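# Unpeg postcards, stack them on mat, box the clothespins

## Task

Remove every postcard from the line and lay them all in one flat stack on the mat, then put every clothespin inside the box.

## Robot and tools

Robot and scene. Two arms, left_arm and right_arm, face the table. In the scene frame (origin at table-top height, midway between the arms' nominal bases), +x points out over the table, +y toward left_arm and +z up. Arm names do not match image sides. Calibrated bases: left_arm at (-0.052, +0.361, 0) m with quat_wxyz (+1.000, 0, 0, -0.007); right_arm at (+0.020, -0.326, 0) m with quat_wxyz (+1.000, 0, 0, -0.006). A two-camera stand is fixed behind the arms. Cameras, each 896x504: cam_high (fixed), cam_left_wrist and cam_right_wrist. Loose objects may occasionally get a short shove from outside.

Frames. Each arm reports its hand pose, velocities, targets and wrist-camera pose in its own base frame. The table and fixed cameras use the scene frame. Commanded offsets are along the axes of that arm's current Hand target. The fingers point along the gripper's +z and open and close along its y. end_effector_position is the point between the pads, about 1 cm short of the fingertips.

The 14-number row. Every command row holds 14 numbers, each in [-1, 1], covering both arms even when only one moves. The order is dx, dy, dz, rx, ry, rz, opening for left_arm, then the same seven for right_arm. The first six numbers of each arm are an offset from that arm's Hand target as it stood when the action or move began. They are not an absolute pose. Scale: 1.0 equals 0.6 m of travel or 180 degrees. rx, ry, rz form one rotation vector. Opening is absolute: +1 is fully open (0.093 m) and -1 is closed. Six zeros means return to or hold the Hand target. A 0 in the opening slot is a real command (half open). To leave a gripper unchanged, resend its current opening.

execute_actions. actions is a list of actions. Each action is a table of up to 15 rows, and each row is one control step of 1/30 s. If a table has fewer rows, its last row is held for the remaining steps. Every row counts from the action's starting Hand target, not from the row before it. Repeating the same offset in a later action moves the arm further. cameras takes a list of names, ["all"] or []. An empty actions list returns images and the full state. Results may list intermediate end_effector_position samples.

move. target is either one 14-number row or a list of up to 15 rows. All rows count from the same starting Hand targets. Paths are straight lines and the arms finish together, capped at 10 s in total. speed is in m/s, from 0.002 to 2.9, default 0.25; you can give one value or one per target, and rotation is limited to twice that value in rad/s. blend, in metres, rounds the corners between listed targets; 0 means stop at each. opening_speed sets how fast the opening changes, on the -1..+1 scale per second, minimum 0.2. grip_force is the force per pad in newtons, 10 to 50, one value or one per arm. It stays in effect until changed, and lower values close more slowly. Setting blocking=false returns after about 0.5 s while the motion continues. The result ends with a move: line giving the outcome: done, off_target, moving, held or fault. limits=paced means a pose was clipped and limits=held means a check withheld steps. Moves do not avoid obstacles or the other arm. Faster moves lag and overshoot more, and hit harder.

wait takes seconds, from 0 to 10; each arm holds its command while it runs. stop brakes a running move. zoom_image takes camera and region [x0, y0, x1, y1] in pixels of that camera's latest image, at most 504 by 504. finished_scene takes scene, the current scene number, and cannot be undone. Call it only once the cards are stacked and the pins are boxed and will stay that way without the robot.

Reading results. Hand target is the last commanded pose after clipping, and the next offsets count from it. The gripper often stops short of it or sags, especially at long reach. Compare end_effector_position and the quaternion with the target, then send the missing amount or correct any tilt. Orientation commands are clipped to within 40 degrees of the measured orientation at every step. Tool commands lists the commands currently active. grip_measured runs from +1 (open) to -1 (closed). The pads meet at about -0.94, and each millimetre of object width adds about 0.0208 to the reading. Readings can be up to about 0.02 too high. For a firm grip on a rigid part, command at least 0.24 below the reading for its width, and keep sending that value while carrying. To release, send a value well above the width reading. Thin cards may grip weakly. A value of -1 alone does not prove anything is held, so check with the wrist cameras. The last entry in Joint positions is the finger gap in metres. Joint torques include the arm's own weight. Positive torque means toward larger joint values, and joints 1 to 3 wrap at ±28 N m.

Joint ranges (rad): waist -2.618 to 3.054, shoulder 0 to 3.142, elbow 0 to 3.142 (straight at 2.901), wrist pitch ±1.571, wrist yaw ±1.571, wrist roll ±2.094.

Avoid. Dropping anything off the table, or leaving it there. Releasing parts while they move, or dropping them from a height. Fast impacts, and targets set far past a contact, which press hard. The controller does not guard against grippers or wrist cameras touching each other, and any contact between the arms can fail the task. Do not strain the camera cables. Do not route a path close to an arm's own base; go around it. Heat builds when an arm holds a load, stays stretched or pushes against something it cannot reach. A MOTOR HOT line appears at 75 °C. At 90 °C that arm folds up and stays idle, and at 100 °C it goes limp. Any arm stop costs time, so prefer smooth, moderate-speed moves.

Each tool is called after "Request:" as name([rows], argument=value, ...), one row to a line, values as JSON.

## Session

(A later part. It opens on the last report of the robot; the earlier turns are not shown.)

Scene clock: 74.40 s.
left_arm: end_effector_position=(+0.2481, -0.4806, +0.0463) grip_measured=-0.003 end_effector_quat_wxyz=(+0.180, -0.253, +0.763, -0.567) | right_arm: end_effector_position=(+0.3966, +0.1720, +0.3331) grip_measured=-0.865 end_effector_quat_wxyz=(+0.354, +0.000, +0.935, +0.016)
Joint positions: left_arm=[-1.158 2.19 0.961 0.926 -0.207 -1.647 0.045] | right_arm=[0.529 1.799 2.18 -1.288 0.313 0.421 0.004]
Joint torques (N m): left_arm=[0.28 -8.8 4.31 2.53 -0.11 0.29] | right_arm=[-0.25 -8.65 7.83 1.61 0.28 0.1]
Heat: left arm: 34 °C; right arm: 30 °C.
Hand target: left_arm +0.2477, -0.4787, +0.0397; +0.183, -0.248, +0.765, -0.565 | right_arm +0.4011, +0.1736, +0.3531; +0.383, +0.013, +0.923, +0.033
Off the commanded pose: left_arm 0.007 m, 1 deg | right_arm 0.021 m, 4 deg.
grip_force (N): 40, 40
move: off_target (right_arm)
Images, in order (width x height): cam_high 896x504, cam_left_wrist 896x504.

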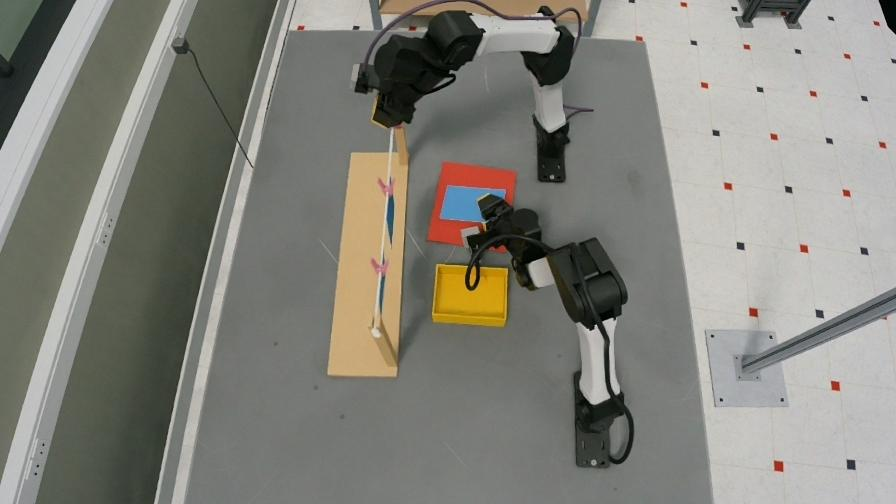

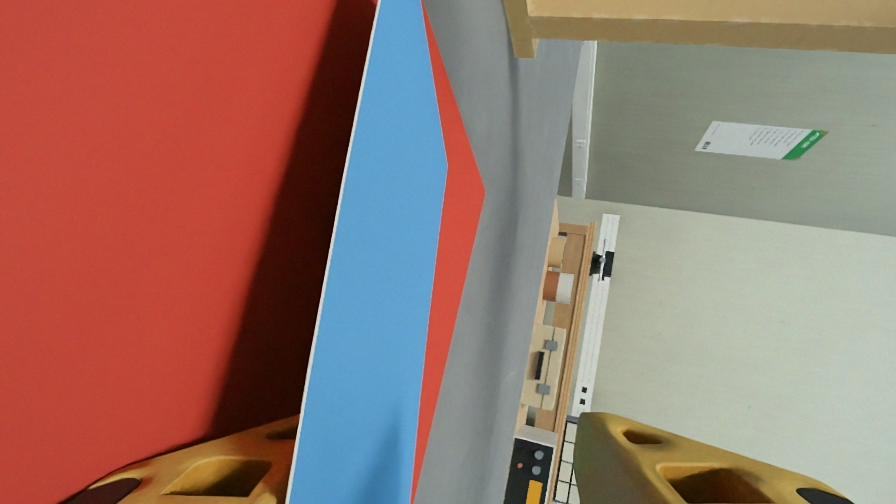

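Request:
move(target=[0.0,0.047,-0.1253,0,0,0,0.0,0,0,0,0,0,0,-1.0], speed=0.12, cameras=["cam_left_wrist","cam_high"])

Request:
zoom_image(camera="cam_high", region=[360, 80, 560, 280])

Scene clock: 75.73 s.
left_arm: end_effector_position=(+0.2036, -0.4219, +0.0440) grip_measured=-0.003 end_effector_quat_wxyz=(+0.187, -0.234, +0.758, -0.579) | right_arm: end_effector_position=(+0.3966, +0.1720, +0.3331) grip_measured=-0.865 end_effector_quat_wxyz=(+0.354, +0.000, +0.935, +0.016)
Joint positions: left_arm=[-1.207 2.083 0.63 1.182 -0.239 -1.623 0.045] | right_arm=[0.529 1.799 2.18 -1.288 0.313 0.421 0.004]
Joint torques (N m): left_arm=[-0.42 -8.95 1.96 2.03 -0.27 -0.09] | right_arm=[-0.21 -8.65 7.95 1.6 0.27 0.07]
Heat: left arm: 34 °C; right arm: 30 °C.
Hand target: left_arm +0.2007, -0.4137, +0.0348; +0.182, -0.248, +0.765, -0.565 | right_arm +0.4011, +0.1736, +0.3531; +0.383, +0.013, +0.923, +0.033
Off the commanded pose: left_arm 0.013 m, 2 deg | right_arm 0.021 m, 4 deg.
grip_force (N): 40, 40
move: off_target (left_arm, right_arm)
Images, in order (width x height): cam_high 896x504, cam_left_wrist 896x504.

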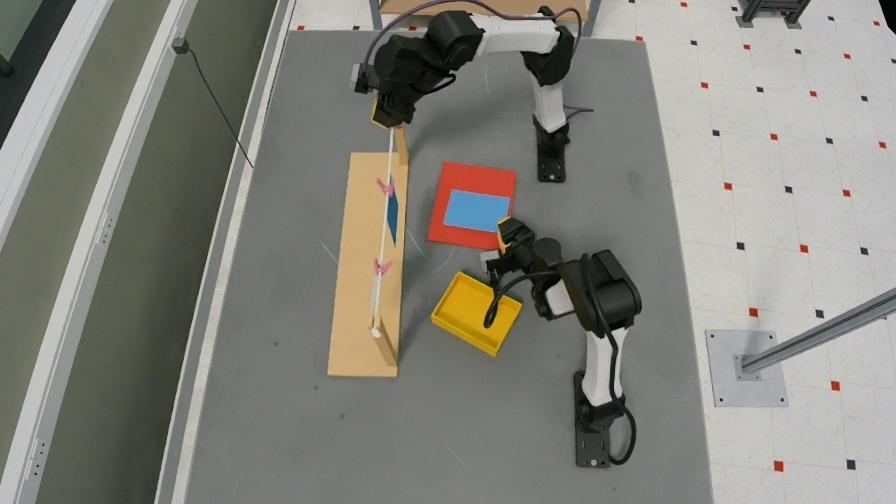

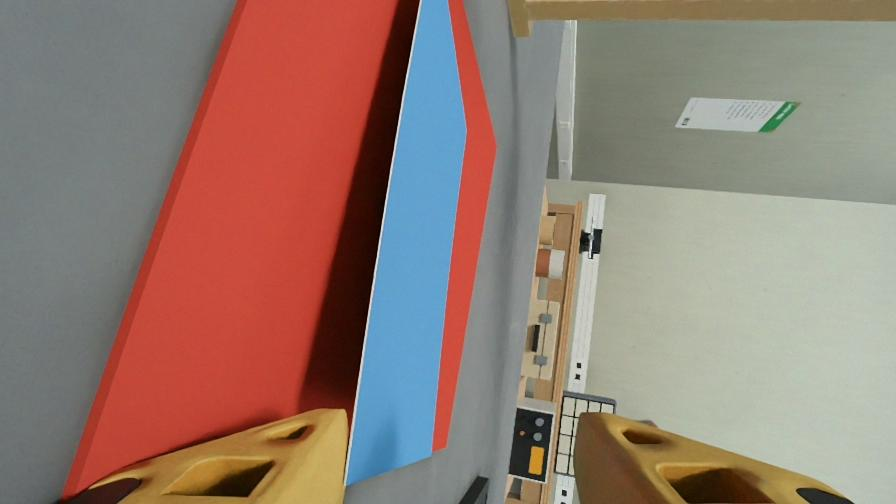

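Scaled by 2.520 from the camera's 896x504 image, which has a finer 1280x720 frame.

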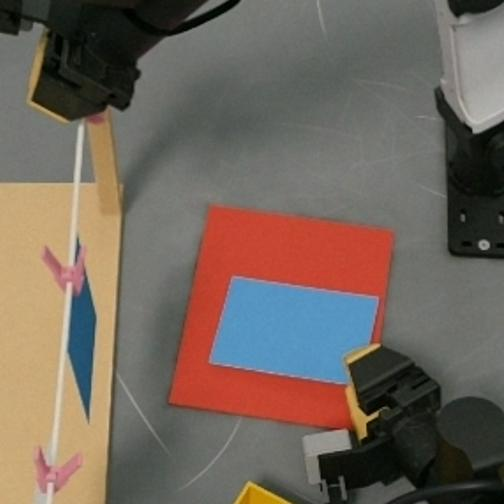

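Request:
move(target=[0.048,0.022,-0.0725,0,0,0,0.0,0,0,0,0,0,0,-1.0], speed=0.12, cameras=["cam_left_wrist","cam_high"])

Request:
zoom_image(camera="cam_high", region=[340, 150, 560, 370])

Scene clock: 77.03 s.
left_arm: end_effector_position=(+0.1548, -0.4008, +0.0419) grip_measured=-0.003 end_effector_quat_wxyz=(+0.183, -0.246, +0.756, -0.579) | right_arm: end_effector_position=(+0.3966, +0.1720, +0.3331) grip_measured=-0.865 end_effector_quat_wxyz=(+0.354, +0.000, +0.935, +0.016)
Joint positions: left_arm=[-1.35 2.029 0.489 1.251 -0.385 -1.689 0.045] | right_arm=[0.529 1.799 2.18 -1.288 0.313 0.421 0.004]
Joint torques (N m): left_arm=[-0.8 -8.55 1.62 1.89 -0.26 0.09] | right_arm=[-0.43 -8.73 7.92 1.59 0.27 0.09]
Heat: left arm: 33 °C; right arm: 30 °C.
Hand target: left_arm +0.1508, -0.3938, +0.0351; +0.182, -0.248, +0.765, -0.565 | right_arm +0.4011, +0.1736, +0.3531; +0.383, +0.013, +0.923, +0.033
Off the commanded pose: left_arm 0.011 m, 2 deg | right_arm 0.021 m, 4 deg.
grip_force (N): 40, 40
move: off_target (left_arm, right_arm)
Images, in order (width x height): cam_high 896x504, cam_left_wrist 896x504.

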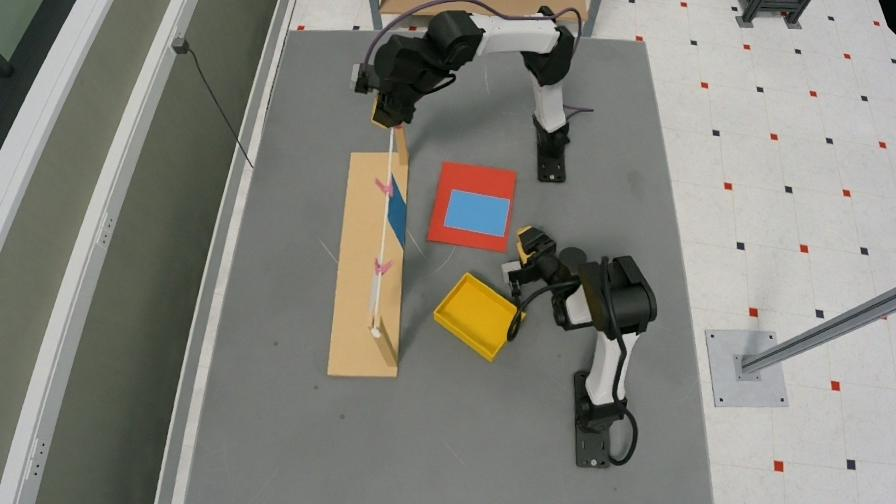

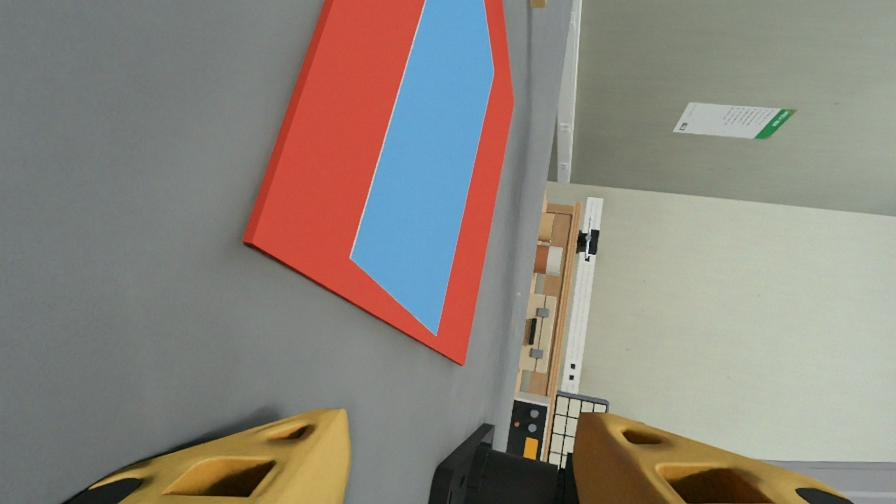

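Scaled by 2.291 from the camera's 896x504 image, which has a finer 1280x720 frame.

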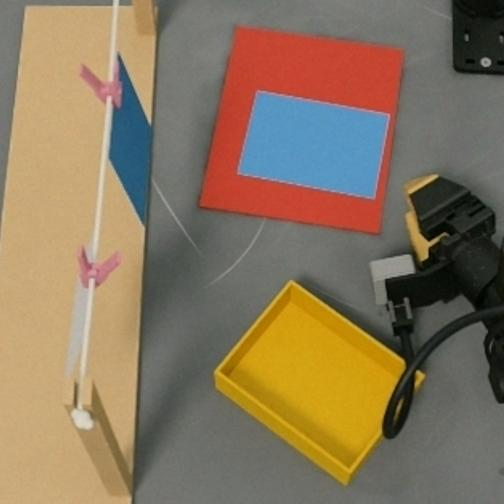

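Request:
move([
  [0,-0.159,-0.049,0,0,0,0.0,0,0,0,0,0,0,-1.0],
  [-0.2538,-0.4953,-0.1467,0.053,-0.096,0.492,0.0,0.034,-0.003,-0.034,0,-0.4056,0,-1.0],
], speed=0.25, blend=[0.04,0], cameras=["all"])

Scene clock: 84.50 s.
left_arm: end_effector_position=(+0.2776, -0.3088, +0.3234) grip_measured=-0.003 end_effector_quat_wxyz=(+0.628, +0.295, +0.659, -0.290) | right_arm: end_effector_position=(+0.3764, +0.1712, +0.3437) grip_measured=-0.865 end_effector_quat_wxyz=(+0.844, +0.030, +0.536, +0.005)
Joint positions: left_arm=[-0.829 1.191 0.852 0.295 0.024 -0.01 0.045] | right_arm=[0.674 1.559 0.71 1.407 0.643 -0.297 0.004]
Joint torques (N m): left_arm=[0.53 -5.74 10.36 2.25 -0.01 0.15] | right_arm=[-0.58 -5.37 4.97 1.84 -0.45 -0.05]
Heat: left arm: 33 °C; right arm: 30 °C.
Hand target: left_arm +0.2764, -0.3070, +0.3449; +0.643, +0.294, +0.643, -0.294 | right_arm +0.3723, +0.1718, +0.3529; +0.857, +0.030, +0.514, +0.019
Off the commanded pose: left_arm 0.022 m, 3 deg | right_arm 0.010 m, 3 deg.
grip_force (N): 40, 40
move: off_target (left_arm, right_arm)

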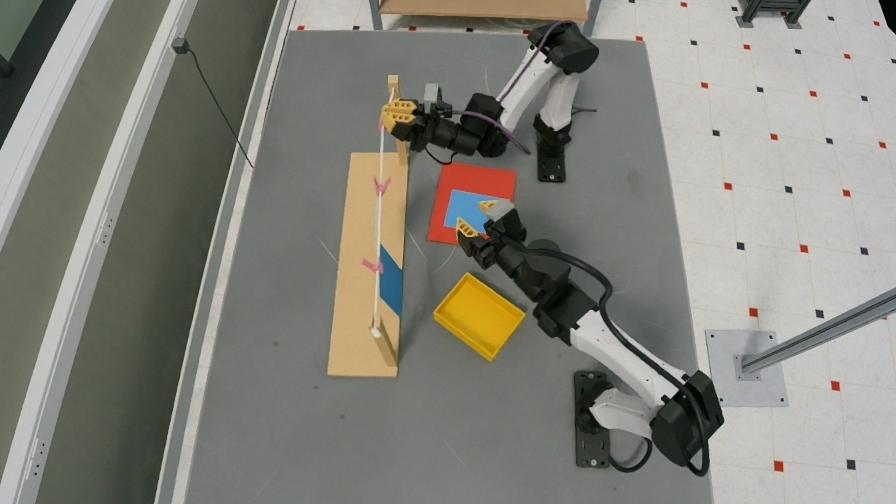

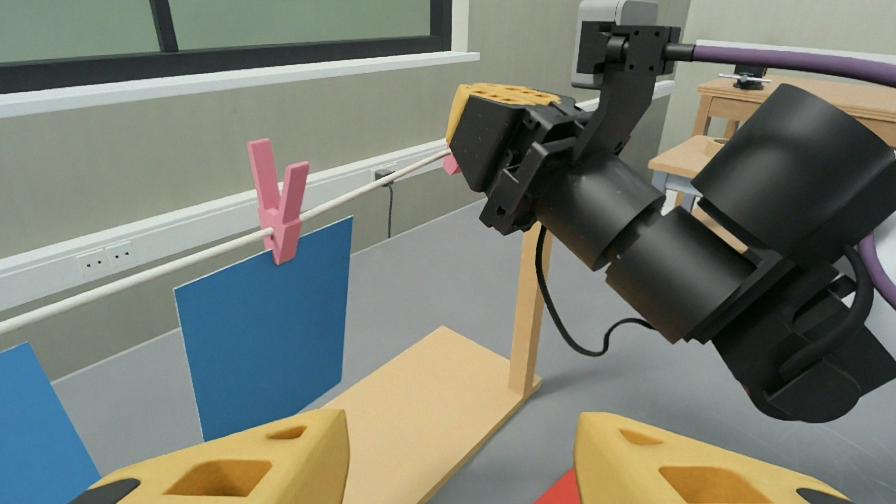

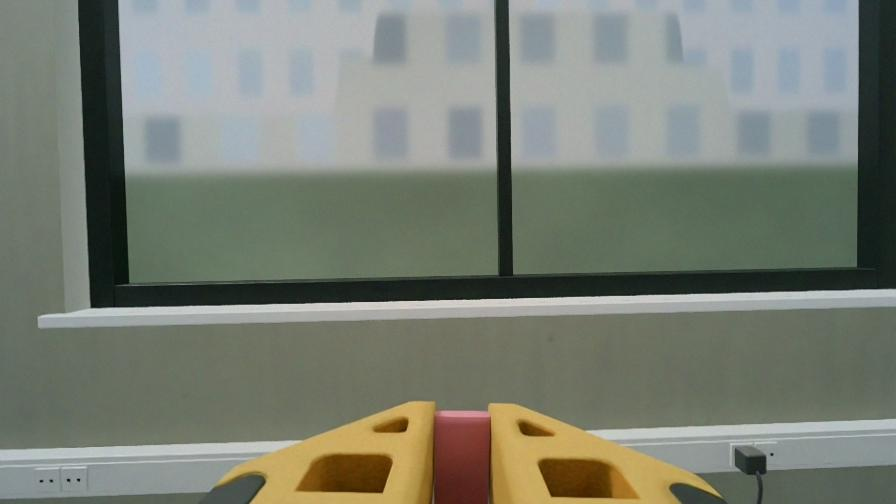

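Request:
zoom_image(camera="cam_left_wrist", region=[400, 60, 600, 240])

Request:
zoom_image(camera="cam_high", region=[340, 60, 460, 180])

Request:
zoom_image(camera="cam_left_wrist", region=[230, 120, 360, 280])

Scaled by 2.520 from the camera's 896x504 image, which has a finer 1280x720 frame.

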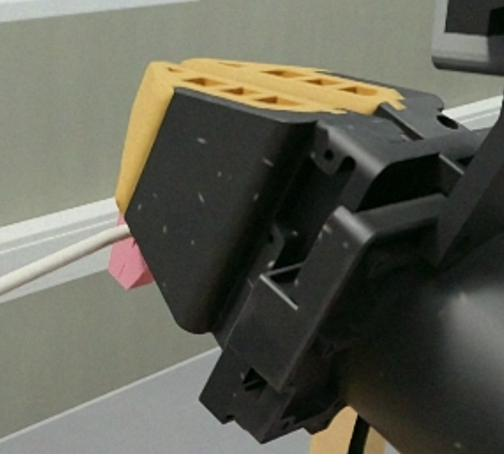

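Scaled by 4.200 from the camera's 896x504 image, which has a finer 1280x720 frame.

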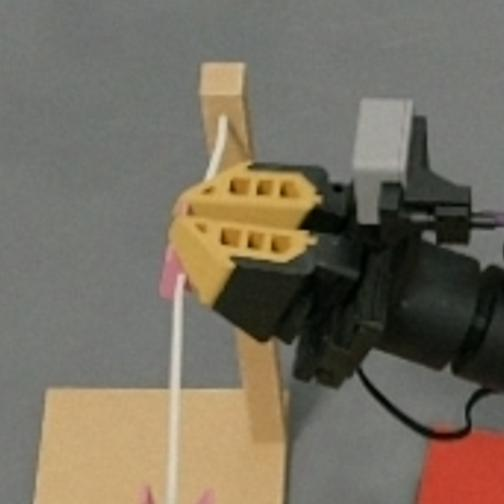

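Scaled by 3.150 from the camera's 896x504 image, which has a finer 1280x720 frame.

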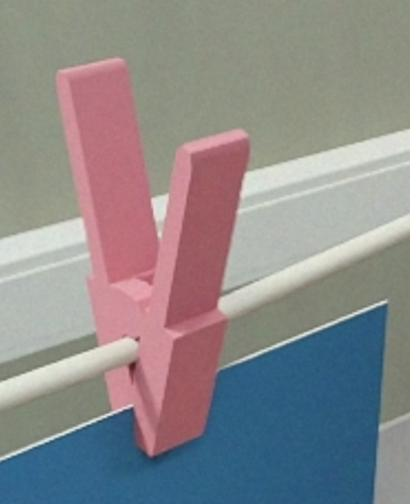

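Request:
move([
  [0,0,0,0,0,0,0.0,0.0147,0,-0.0078,0,0,0,-1.0],
  [0,0,0,0,0,0,0.0,0.0147,0,-0.0078,0,0,0,-0.3],
  [0,0,0,0,0,0,0.0,0.0147,0,-0.1245,0,0,0,-0.3],
], speed=[0.05,0.05,0.15], opening_speed=0.5, cameras=["all"])

Request:
zoom_image(camera="cam_left_wrist", region=[350, 60, 600, 260])

Scene clock: 88.83 s.
left_arm: end_effector_position=(+0.2776, -0.3088, +0.3233) grip_measured=-0.003 end_effector_quat_wxyz=(+0.628, +0.295, +0.659, -0.290) | right_arm: end_effector_position=(+0.3211, +0.1839, +0.2888) grip_measured=-0.301 end_effector_quat_wxyz=(+0.815, -0.015, +0.580, +0.007)
Joint positions: left_arm=[-0.829 1.191 0.852 0.295 0.024 -0.01 0.045] | right_arm=[0.833 1.47 0.461 1.471 0.744 -0.341 0.031]
Joint torques (N m): left_arm=[0.53 -5.74 10.35 2.25 -0.01 0.22] | right_arm=[0.03 -6.89 4.03 2.29 -0.06 -0.11]
Heat: left arm: 33 °C; right arm: 29 °C.
Hand target: left_arm +0.2765, -0.3070, +0.3449; +0.643, +0.294, +0.643, -0.294 | right_arm +0.3105, +0.1747, +0.3101; +0.857, +0.030, +0.514, +0.019
Off the commanded pose: left_arm 0.022 m, 3 deg | right_arm 0.025 m, 10 deg.
joint sent to its limit (right arm) — joint 4 (wrist pitch), upper limit. The joint targets are off in orientation, not in position.
grip_force (N): 40, 40
move: off_target (left_arm, right_arm); target 2's new opening was sent with right_arm's hand 0.008 m and 3 deg from that target

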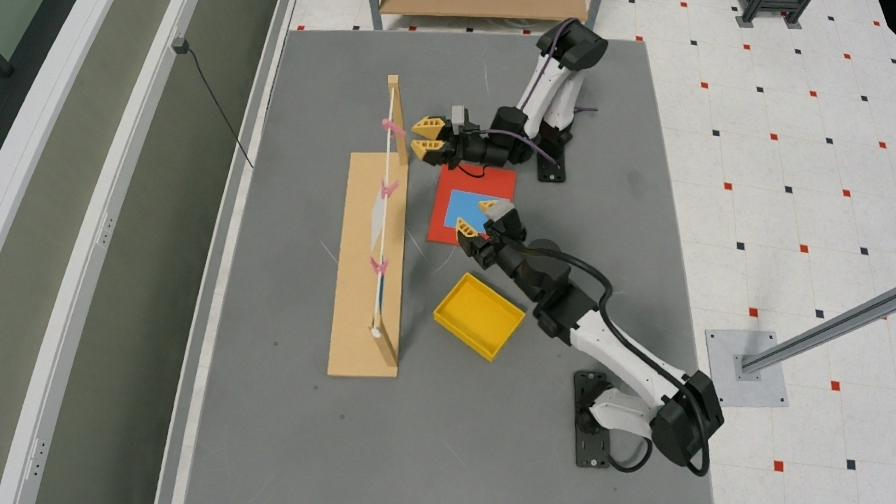

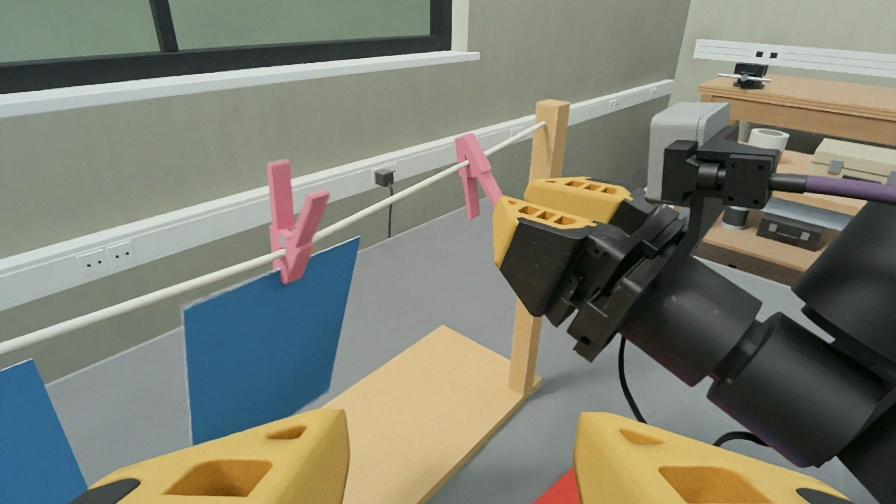

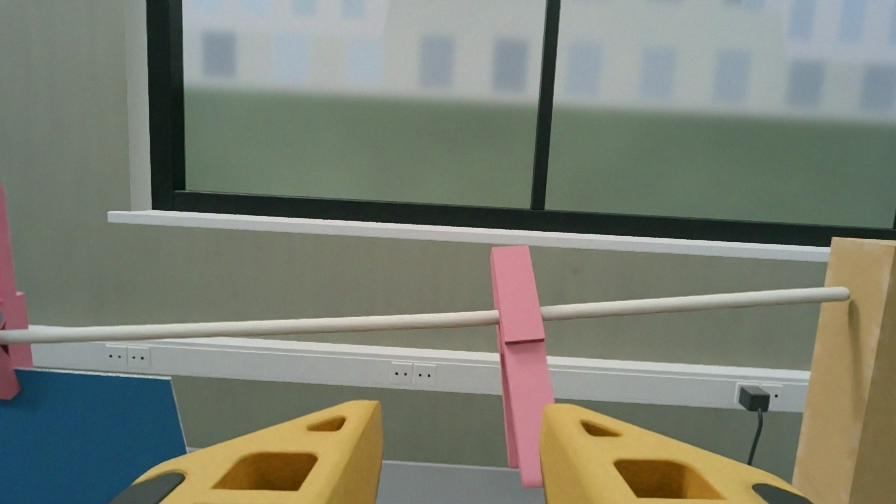

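Scaled by 2.016 from the camera's 896x504 image, which has a finer 1280x720 frame.

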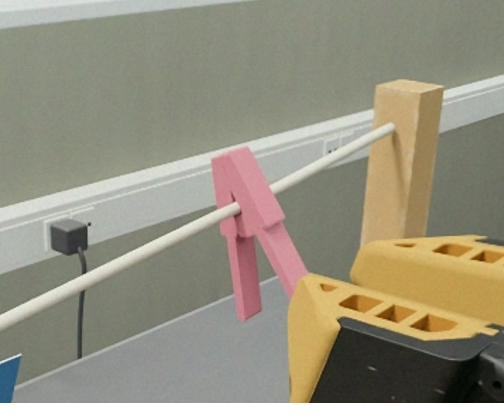

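Request:
move([
  [0,0,0,0,0,0,0.0,0.0,0,-0.06,0,0,0,-0.3],
  [0,0,0,0,0,0,0.0,-0.0935,0.2333,-0.0268,0,0.146,0,0.0],
], speed=0.25, blend=[0.03,0], cameras=["all"])

Scene clock: 93.17 s.
left_arm: end_effector_position=(+0.2803, -0.3053, +0.3158) grip_measured=-0.003 end_effector_quat_wxyz=(+0.620, +0.296, +0.671, -0.280) | right_arm: end_effector_position=(+0.2715, +0.3102, +0.3440) grip_measured=-0.001 end_effector_quat_wxyz=(+0.713, +0.011, +0.701, -0.003)
Joint positions: left_arm=[-0.82 1.189 0.852 0.261 0.02 -0.007 0.045] | right_arm=[1.253 1.522 1.121 0.461 1.272 -0.045 0.045]
Joint torques (N m): left_arm=[-0.29 -5.83 10.19 2.63 0.04 0.19] | right_arm=[0.06 -8.1 8.65 1.33 -0.1 0.15]
Heat: left arm: 33 °C; right arm: 29 °C.
Hand target: left_arm +0.2764, -0.3071, +0.3448; +0.643, +0.294, +0.643, -0.294 | right_arm +0.2697, +0.3113, +0.3617; +0.718, +0.025, +0.696, +0.025
Off the commanded pose: left_arm 0.029 m, 4 deg | right_arm 0.018 m, 4 deg.
grip_force (N): 40, 40
move: off_target (left_arm, right_arm); blend cut to 0.0225 m at target 1; target 2's new opening was sent with right_arm's hand 0.018 m and 4 deg from that target

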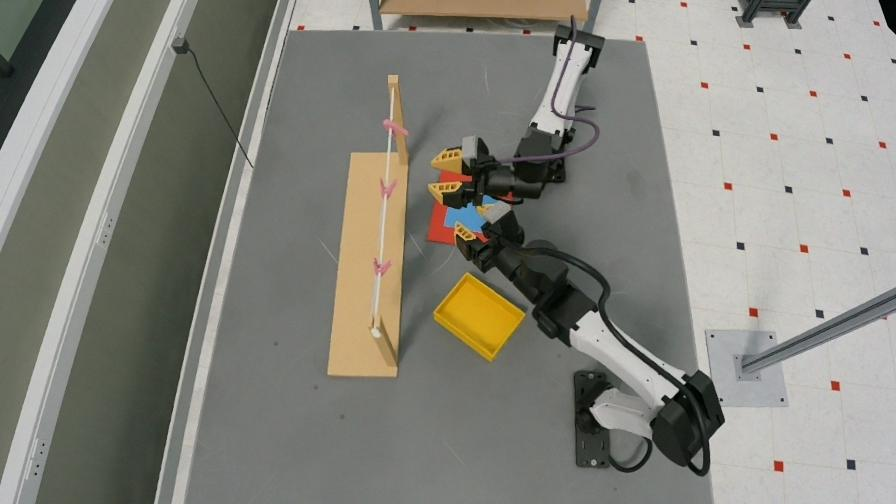

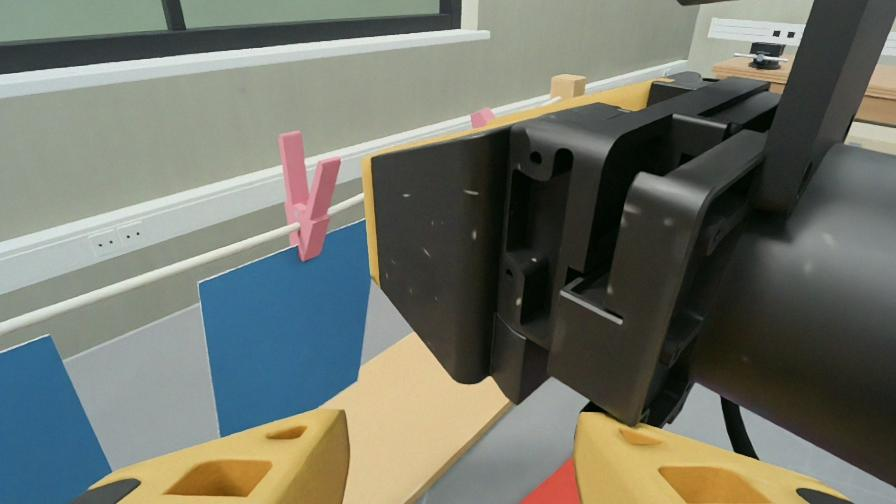

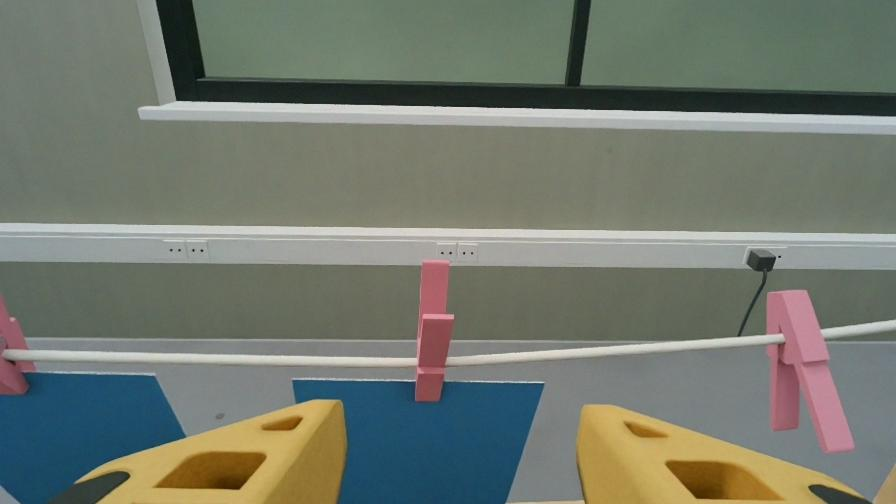

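Request:
move([
  [0,0,-0.12,0,0,0,0.0,0,0,0,0,0,0,0.0],
  [0,0,-0.15,0,0,0,0.0,0.0417,0.0103,0.1907,0,0,0,0.0],
], speed=[0.2,0.15], blend=[0.02,0], cameras=["all"])

Scene clock: 96.53 s.
left_arm: end_effector_position=(+0.2186, -0.2401, +0.3505) grip_measured=-0.003 end_effector_quat_wxyz=(+0.647, +0.289, +0.641, -0.296) | right_arm: end_effector_position=(+0.3829, +0.3148, +0.3225) grip_measured=-0.001 end_effector_quat_wxyz=(+0.707, +0.006, +0.707, -0.003)
Joint positions: left_arm=[-0.809 0.791 0.736 0.067 0.044 -0.006 0.045] | right_arm=[0.976 1.73 1.283 0.447 0.988 0.004 0.045]
Joint torques (N m): left_arm=[0.58 -2.22 6.24 2.21 -0.01 0.18] | right_arm=[-0.29 -8.17 9.25 1.69 -0.05 0.13]
Heat: left arm: 33 °C; right arm: 30 °C.
Hand target: left_arm +0.2176, -0.2389, +0.3448; +0.643, +0.294, +0.643, -0.294 | right_arm +0.3848, +0.3192, +0.3408; +0.718, +0.025, +0.696, +0.025
Off the commanded pose: left_arm 0.006 m, 1 deg | right_arm 0.019 m, 4 deg.
grip_force (N): 40, 40
move: off_target (right_arm)

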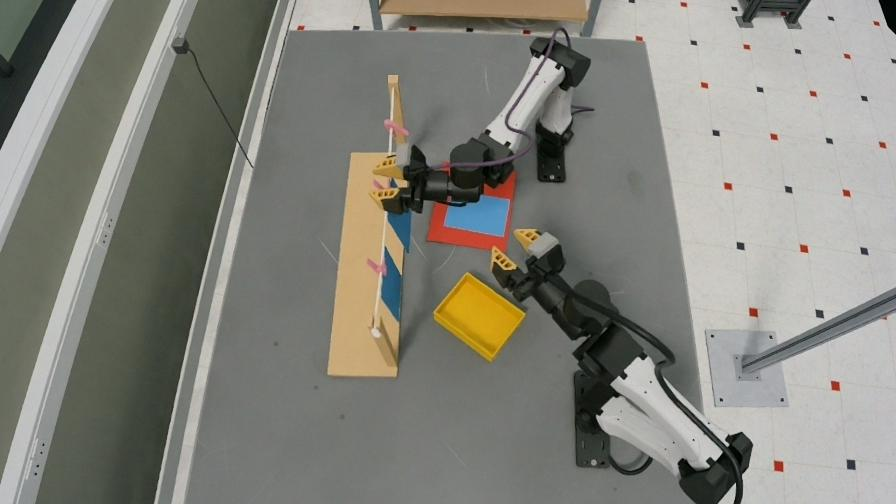

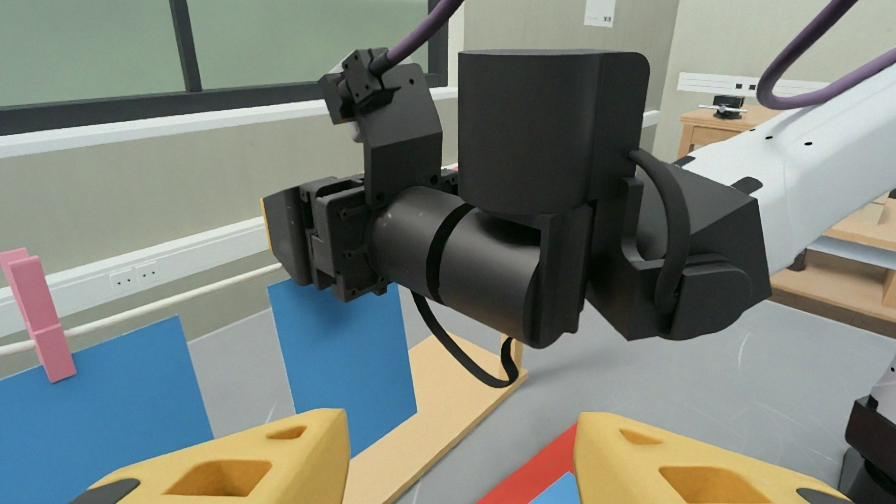

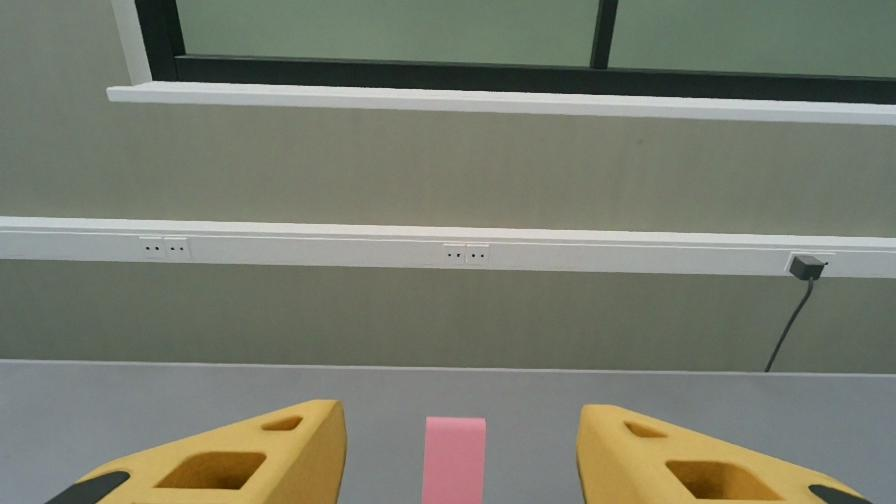

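Request:
move([
  [0,0,0,0,0,0,0.0,0.018,0.002,0,0,0,0,0.0],
  [0,0,0,0,0,0,0.0,0.018,0.002,0,0,0,0,-1.0],
], speed=[0.1,0.15], cameras=["all"])

Scene clock: 99.93 s.
left_arm: end_effector_position=(+0.2186, -0.2401, +0.3505) grip_measured=-0.003 end_effector_quat_wxyz=(+0.647, +0.289, +0.641, -0.296) | right_arm: end_effector_position=(+0.3847, +0.3175, +0.3191) grip_measured=-0.854 end_effector_quat_wxyz=(+0.708, +0.009, +0.706, +0.000)
Joint positions: left_arm=[-0.809 0.791 0.736 0.067 0.044 -0.006 0.045] | right_arm=[0.976 1.745 1.283 0.469 0.988 0.006 0.004]
Joint torques (N m): left_arm=[0.57 -2.22 6.24 2.2 -0.01 0.18] | right_arm=[-0.17 -8.24 7.35 1.94 -0.06 0.16]
Heat: left arm: 33 °C; right arm: 30 °C.
Hand target: left_arm +0.2176, -0.2389, +0.3449; +0.643, +0.294, +0.643, -0.294 | right_arm +0.3851, +0.3212, +0.3300; +0.717, +0.025, +0.696, +0.025
Off the commanded pose: left_arm 0.006 m, 1 deg | right_arm 0.012 m, 4 deg.
grip_force (N): 40, 40
move: off_target (right_arm); target 2's new opening was sent with right_arm's hand 0.012 m and 4 deg from that target

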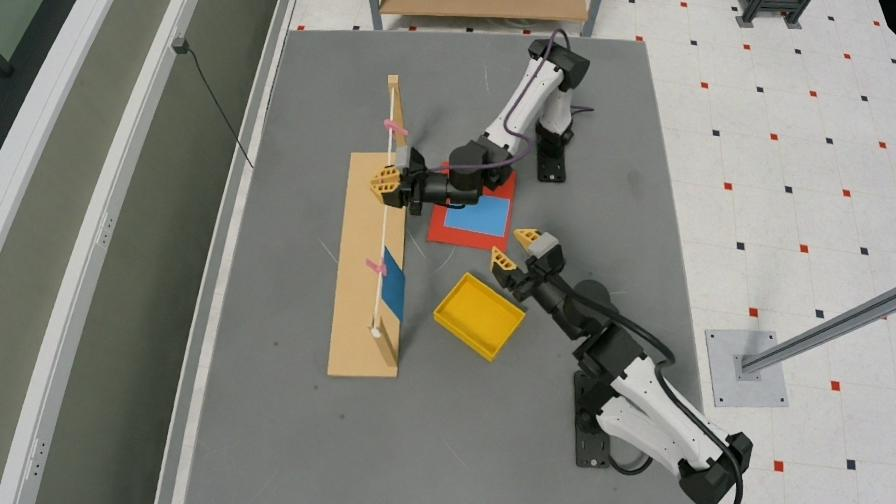

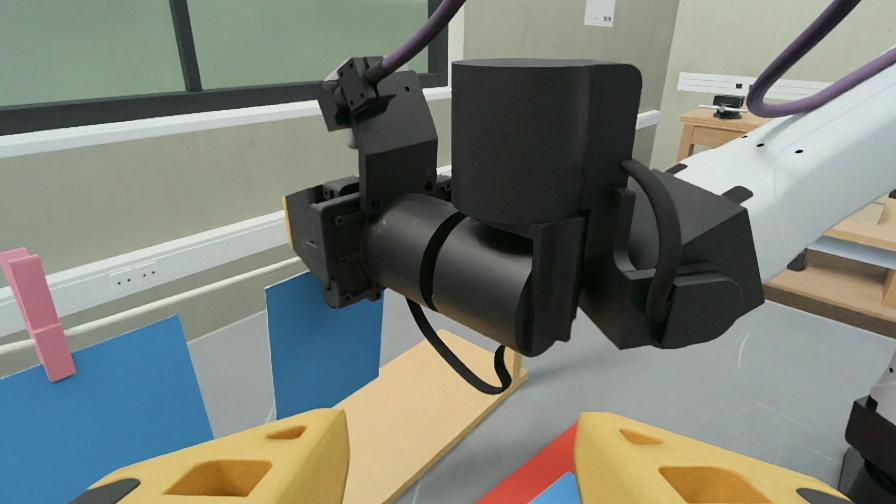

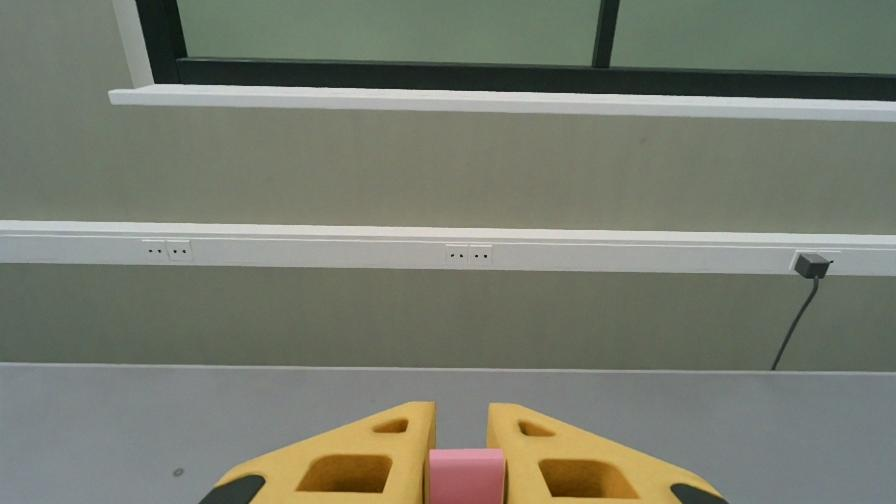

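Request:
move([
  [0,0,0,0,0,0,0.0,0,0,0,0,0,0,-0.2],
  [0,0,0,0,0,0,0.0,0.003,0,0,0,-0.122,0,-0.2],
  [0,0,0,0,0,0,0.0,0.003,0,0,0,-0.122,0,-1.0],
], speed=[0.1,0.15,0.1], cameras=["all"])

Scene clock: 105.57 s.
left_arm: end_effector_position=(+0.2186, -0.2401, +0.3504) grip_measured=-0.003 end_effector_quat_wxyz=(+0.647, +0.289, +0.641, -0.296) | right_arm: end_effector_position=(+0.3891, +0.3198, +0.3207) grip_measured=-0.854 end_effector_quat_wxyz=(+0.827, +0.022, +0.562, +0.004)
Joint positions: left_arm=[-0.809 0.791 0.736 0.067 0.044 -0.006 0.045] | right_arm=[0.95 1.995 1.175 1.44 0.887 -0.462 0.004]
Joint torques (N m): left_arm=[0.58 -2.21 6.24 2.21 -0.01 0.18] | right_arm=[0.16 -8.92 5.44 1.59 -0.38 -0.03]
Heat: left arm: 33 °C; right arm: 30 °C.
Hand target: left_arm +0.2176, -0.2389, +0.3448; +0.643, +0.294, +0.643, -0.294 | right_arm +0.3852, +0.3213, +0.3283; +0.837, +0.029, +0.546, +0.020
Off the commanded pose: left_arm 0.006 m, 1 deg | right_arm 0.009 m, 3 deg.
grip_force (N): 40, 40
move: off_target (right_arm); target 3's new opening was sent with right_arm's hand 0.008 m and 3 deg from that target

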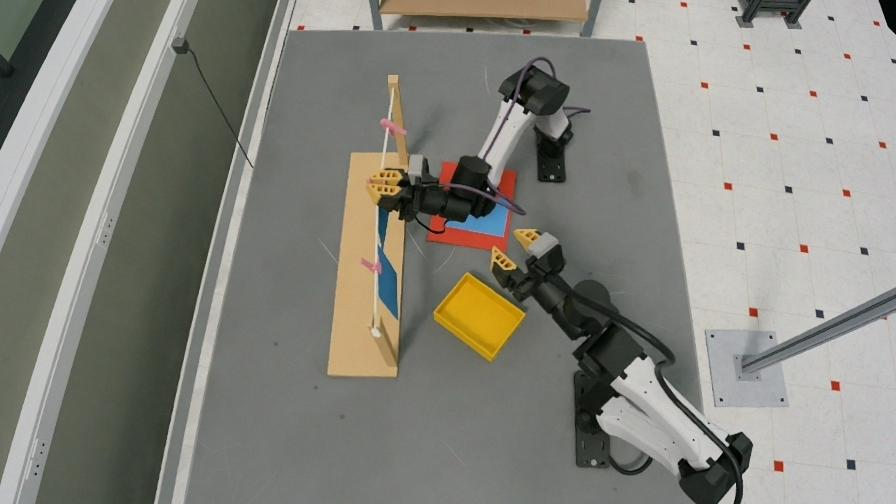

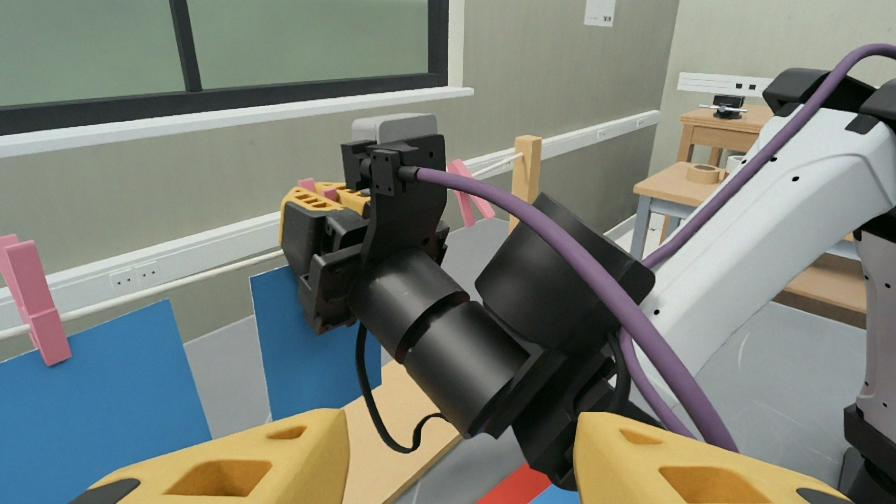

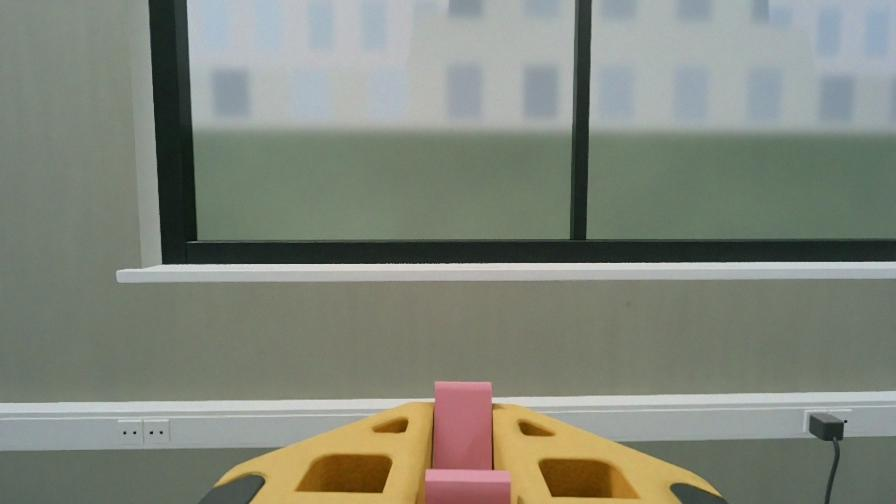

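Request:
move([
  [0,0,0,0,0,0,0.0,0,0,0,0,0,0,0.0],
  [0,0,0,0,0,0,0.0,0,0,-0.1333,0,0,0,0.0],
  [0,0,0,0,0,0,0.0,0.1538,-0.2445,-0.201,-0.2776,0.1333,0.0368,0.3],
], speed=[0.1,0.15,0.25], blend=[0,0.03,0], cameras=["all"])

Scene clock: 114.60 s.
left_arm: end_effector_position=(+0.2186, -0.2401, +0.3504) grip_measured=-0.003 end_effector_quat_wxyz=(+0.647, +0.289, +0.641, -0.296) | right_arm: end_effector_position=(+0.3109, +0.1830, +0.1769) grip_measured=+0.299 end_effector_quat_wxyz=(+0.633, -0.294, +0.653, +0.294)
Joint positions: left_arm=[-0.809 0.791 0.736 0.067 0.044 -0.006 0.045] | right_arm=[0.27 1.368 0.284 1.053 -0.588 -0.006 0.06]
Joint torques (N m): left_arm=[0.55 -2.21 6.24 2.21 -0.01 0.18] | right_arm=[-0.84 -3.52 5.98 1.94 -0.23 0.07]
Heat: left arm: 34 °C; right arm: 29 °C.
Hand target: left_arm +0.2176, -0.2389, +0.3448; +0.643, +0.294, +0.643, -0.294 | right_arm +0.3122, +0.1841, +0.1853; +0.641, -0.299, +0.641, +0.299
Off the commanded pose: left_arm 0.006 m, 1 deg | right_arm 0.009 m, 2 deg.
grip_force (N): 40, 40
move: done

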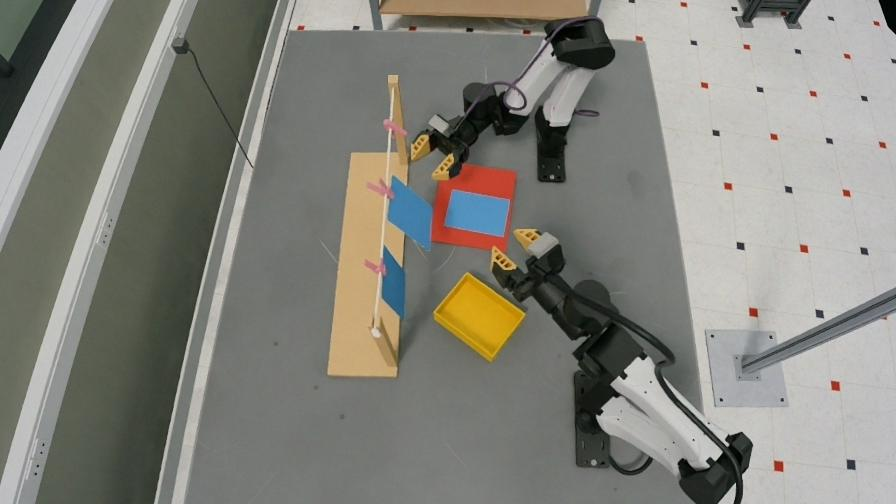

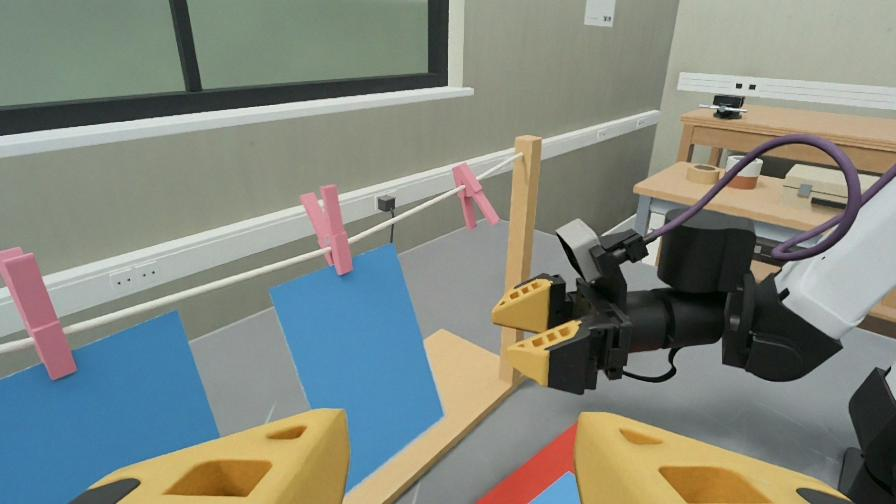

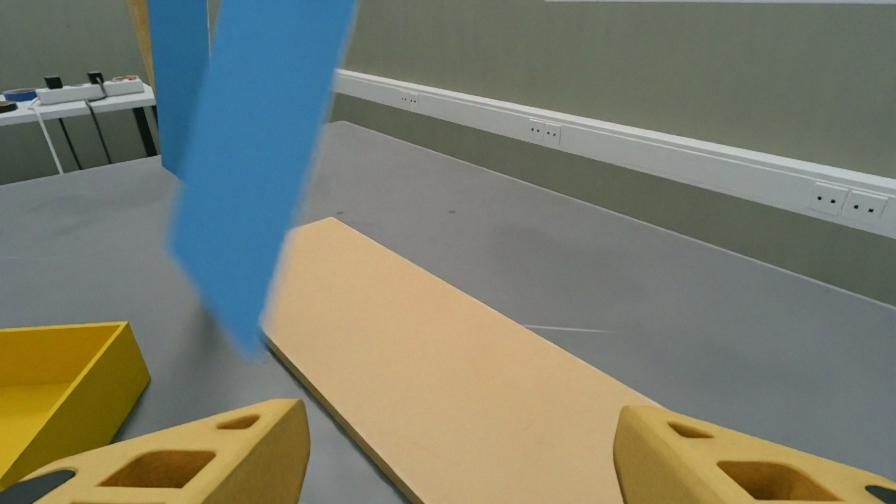

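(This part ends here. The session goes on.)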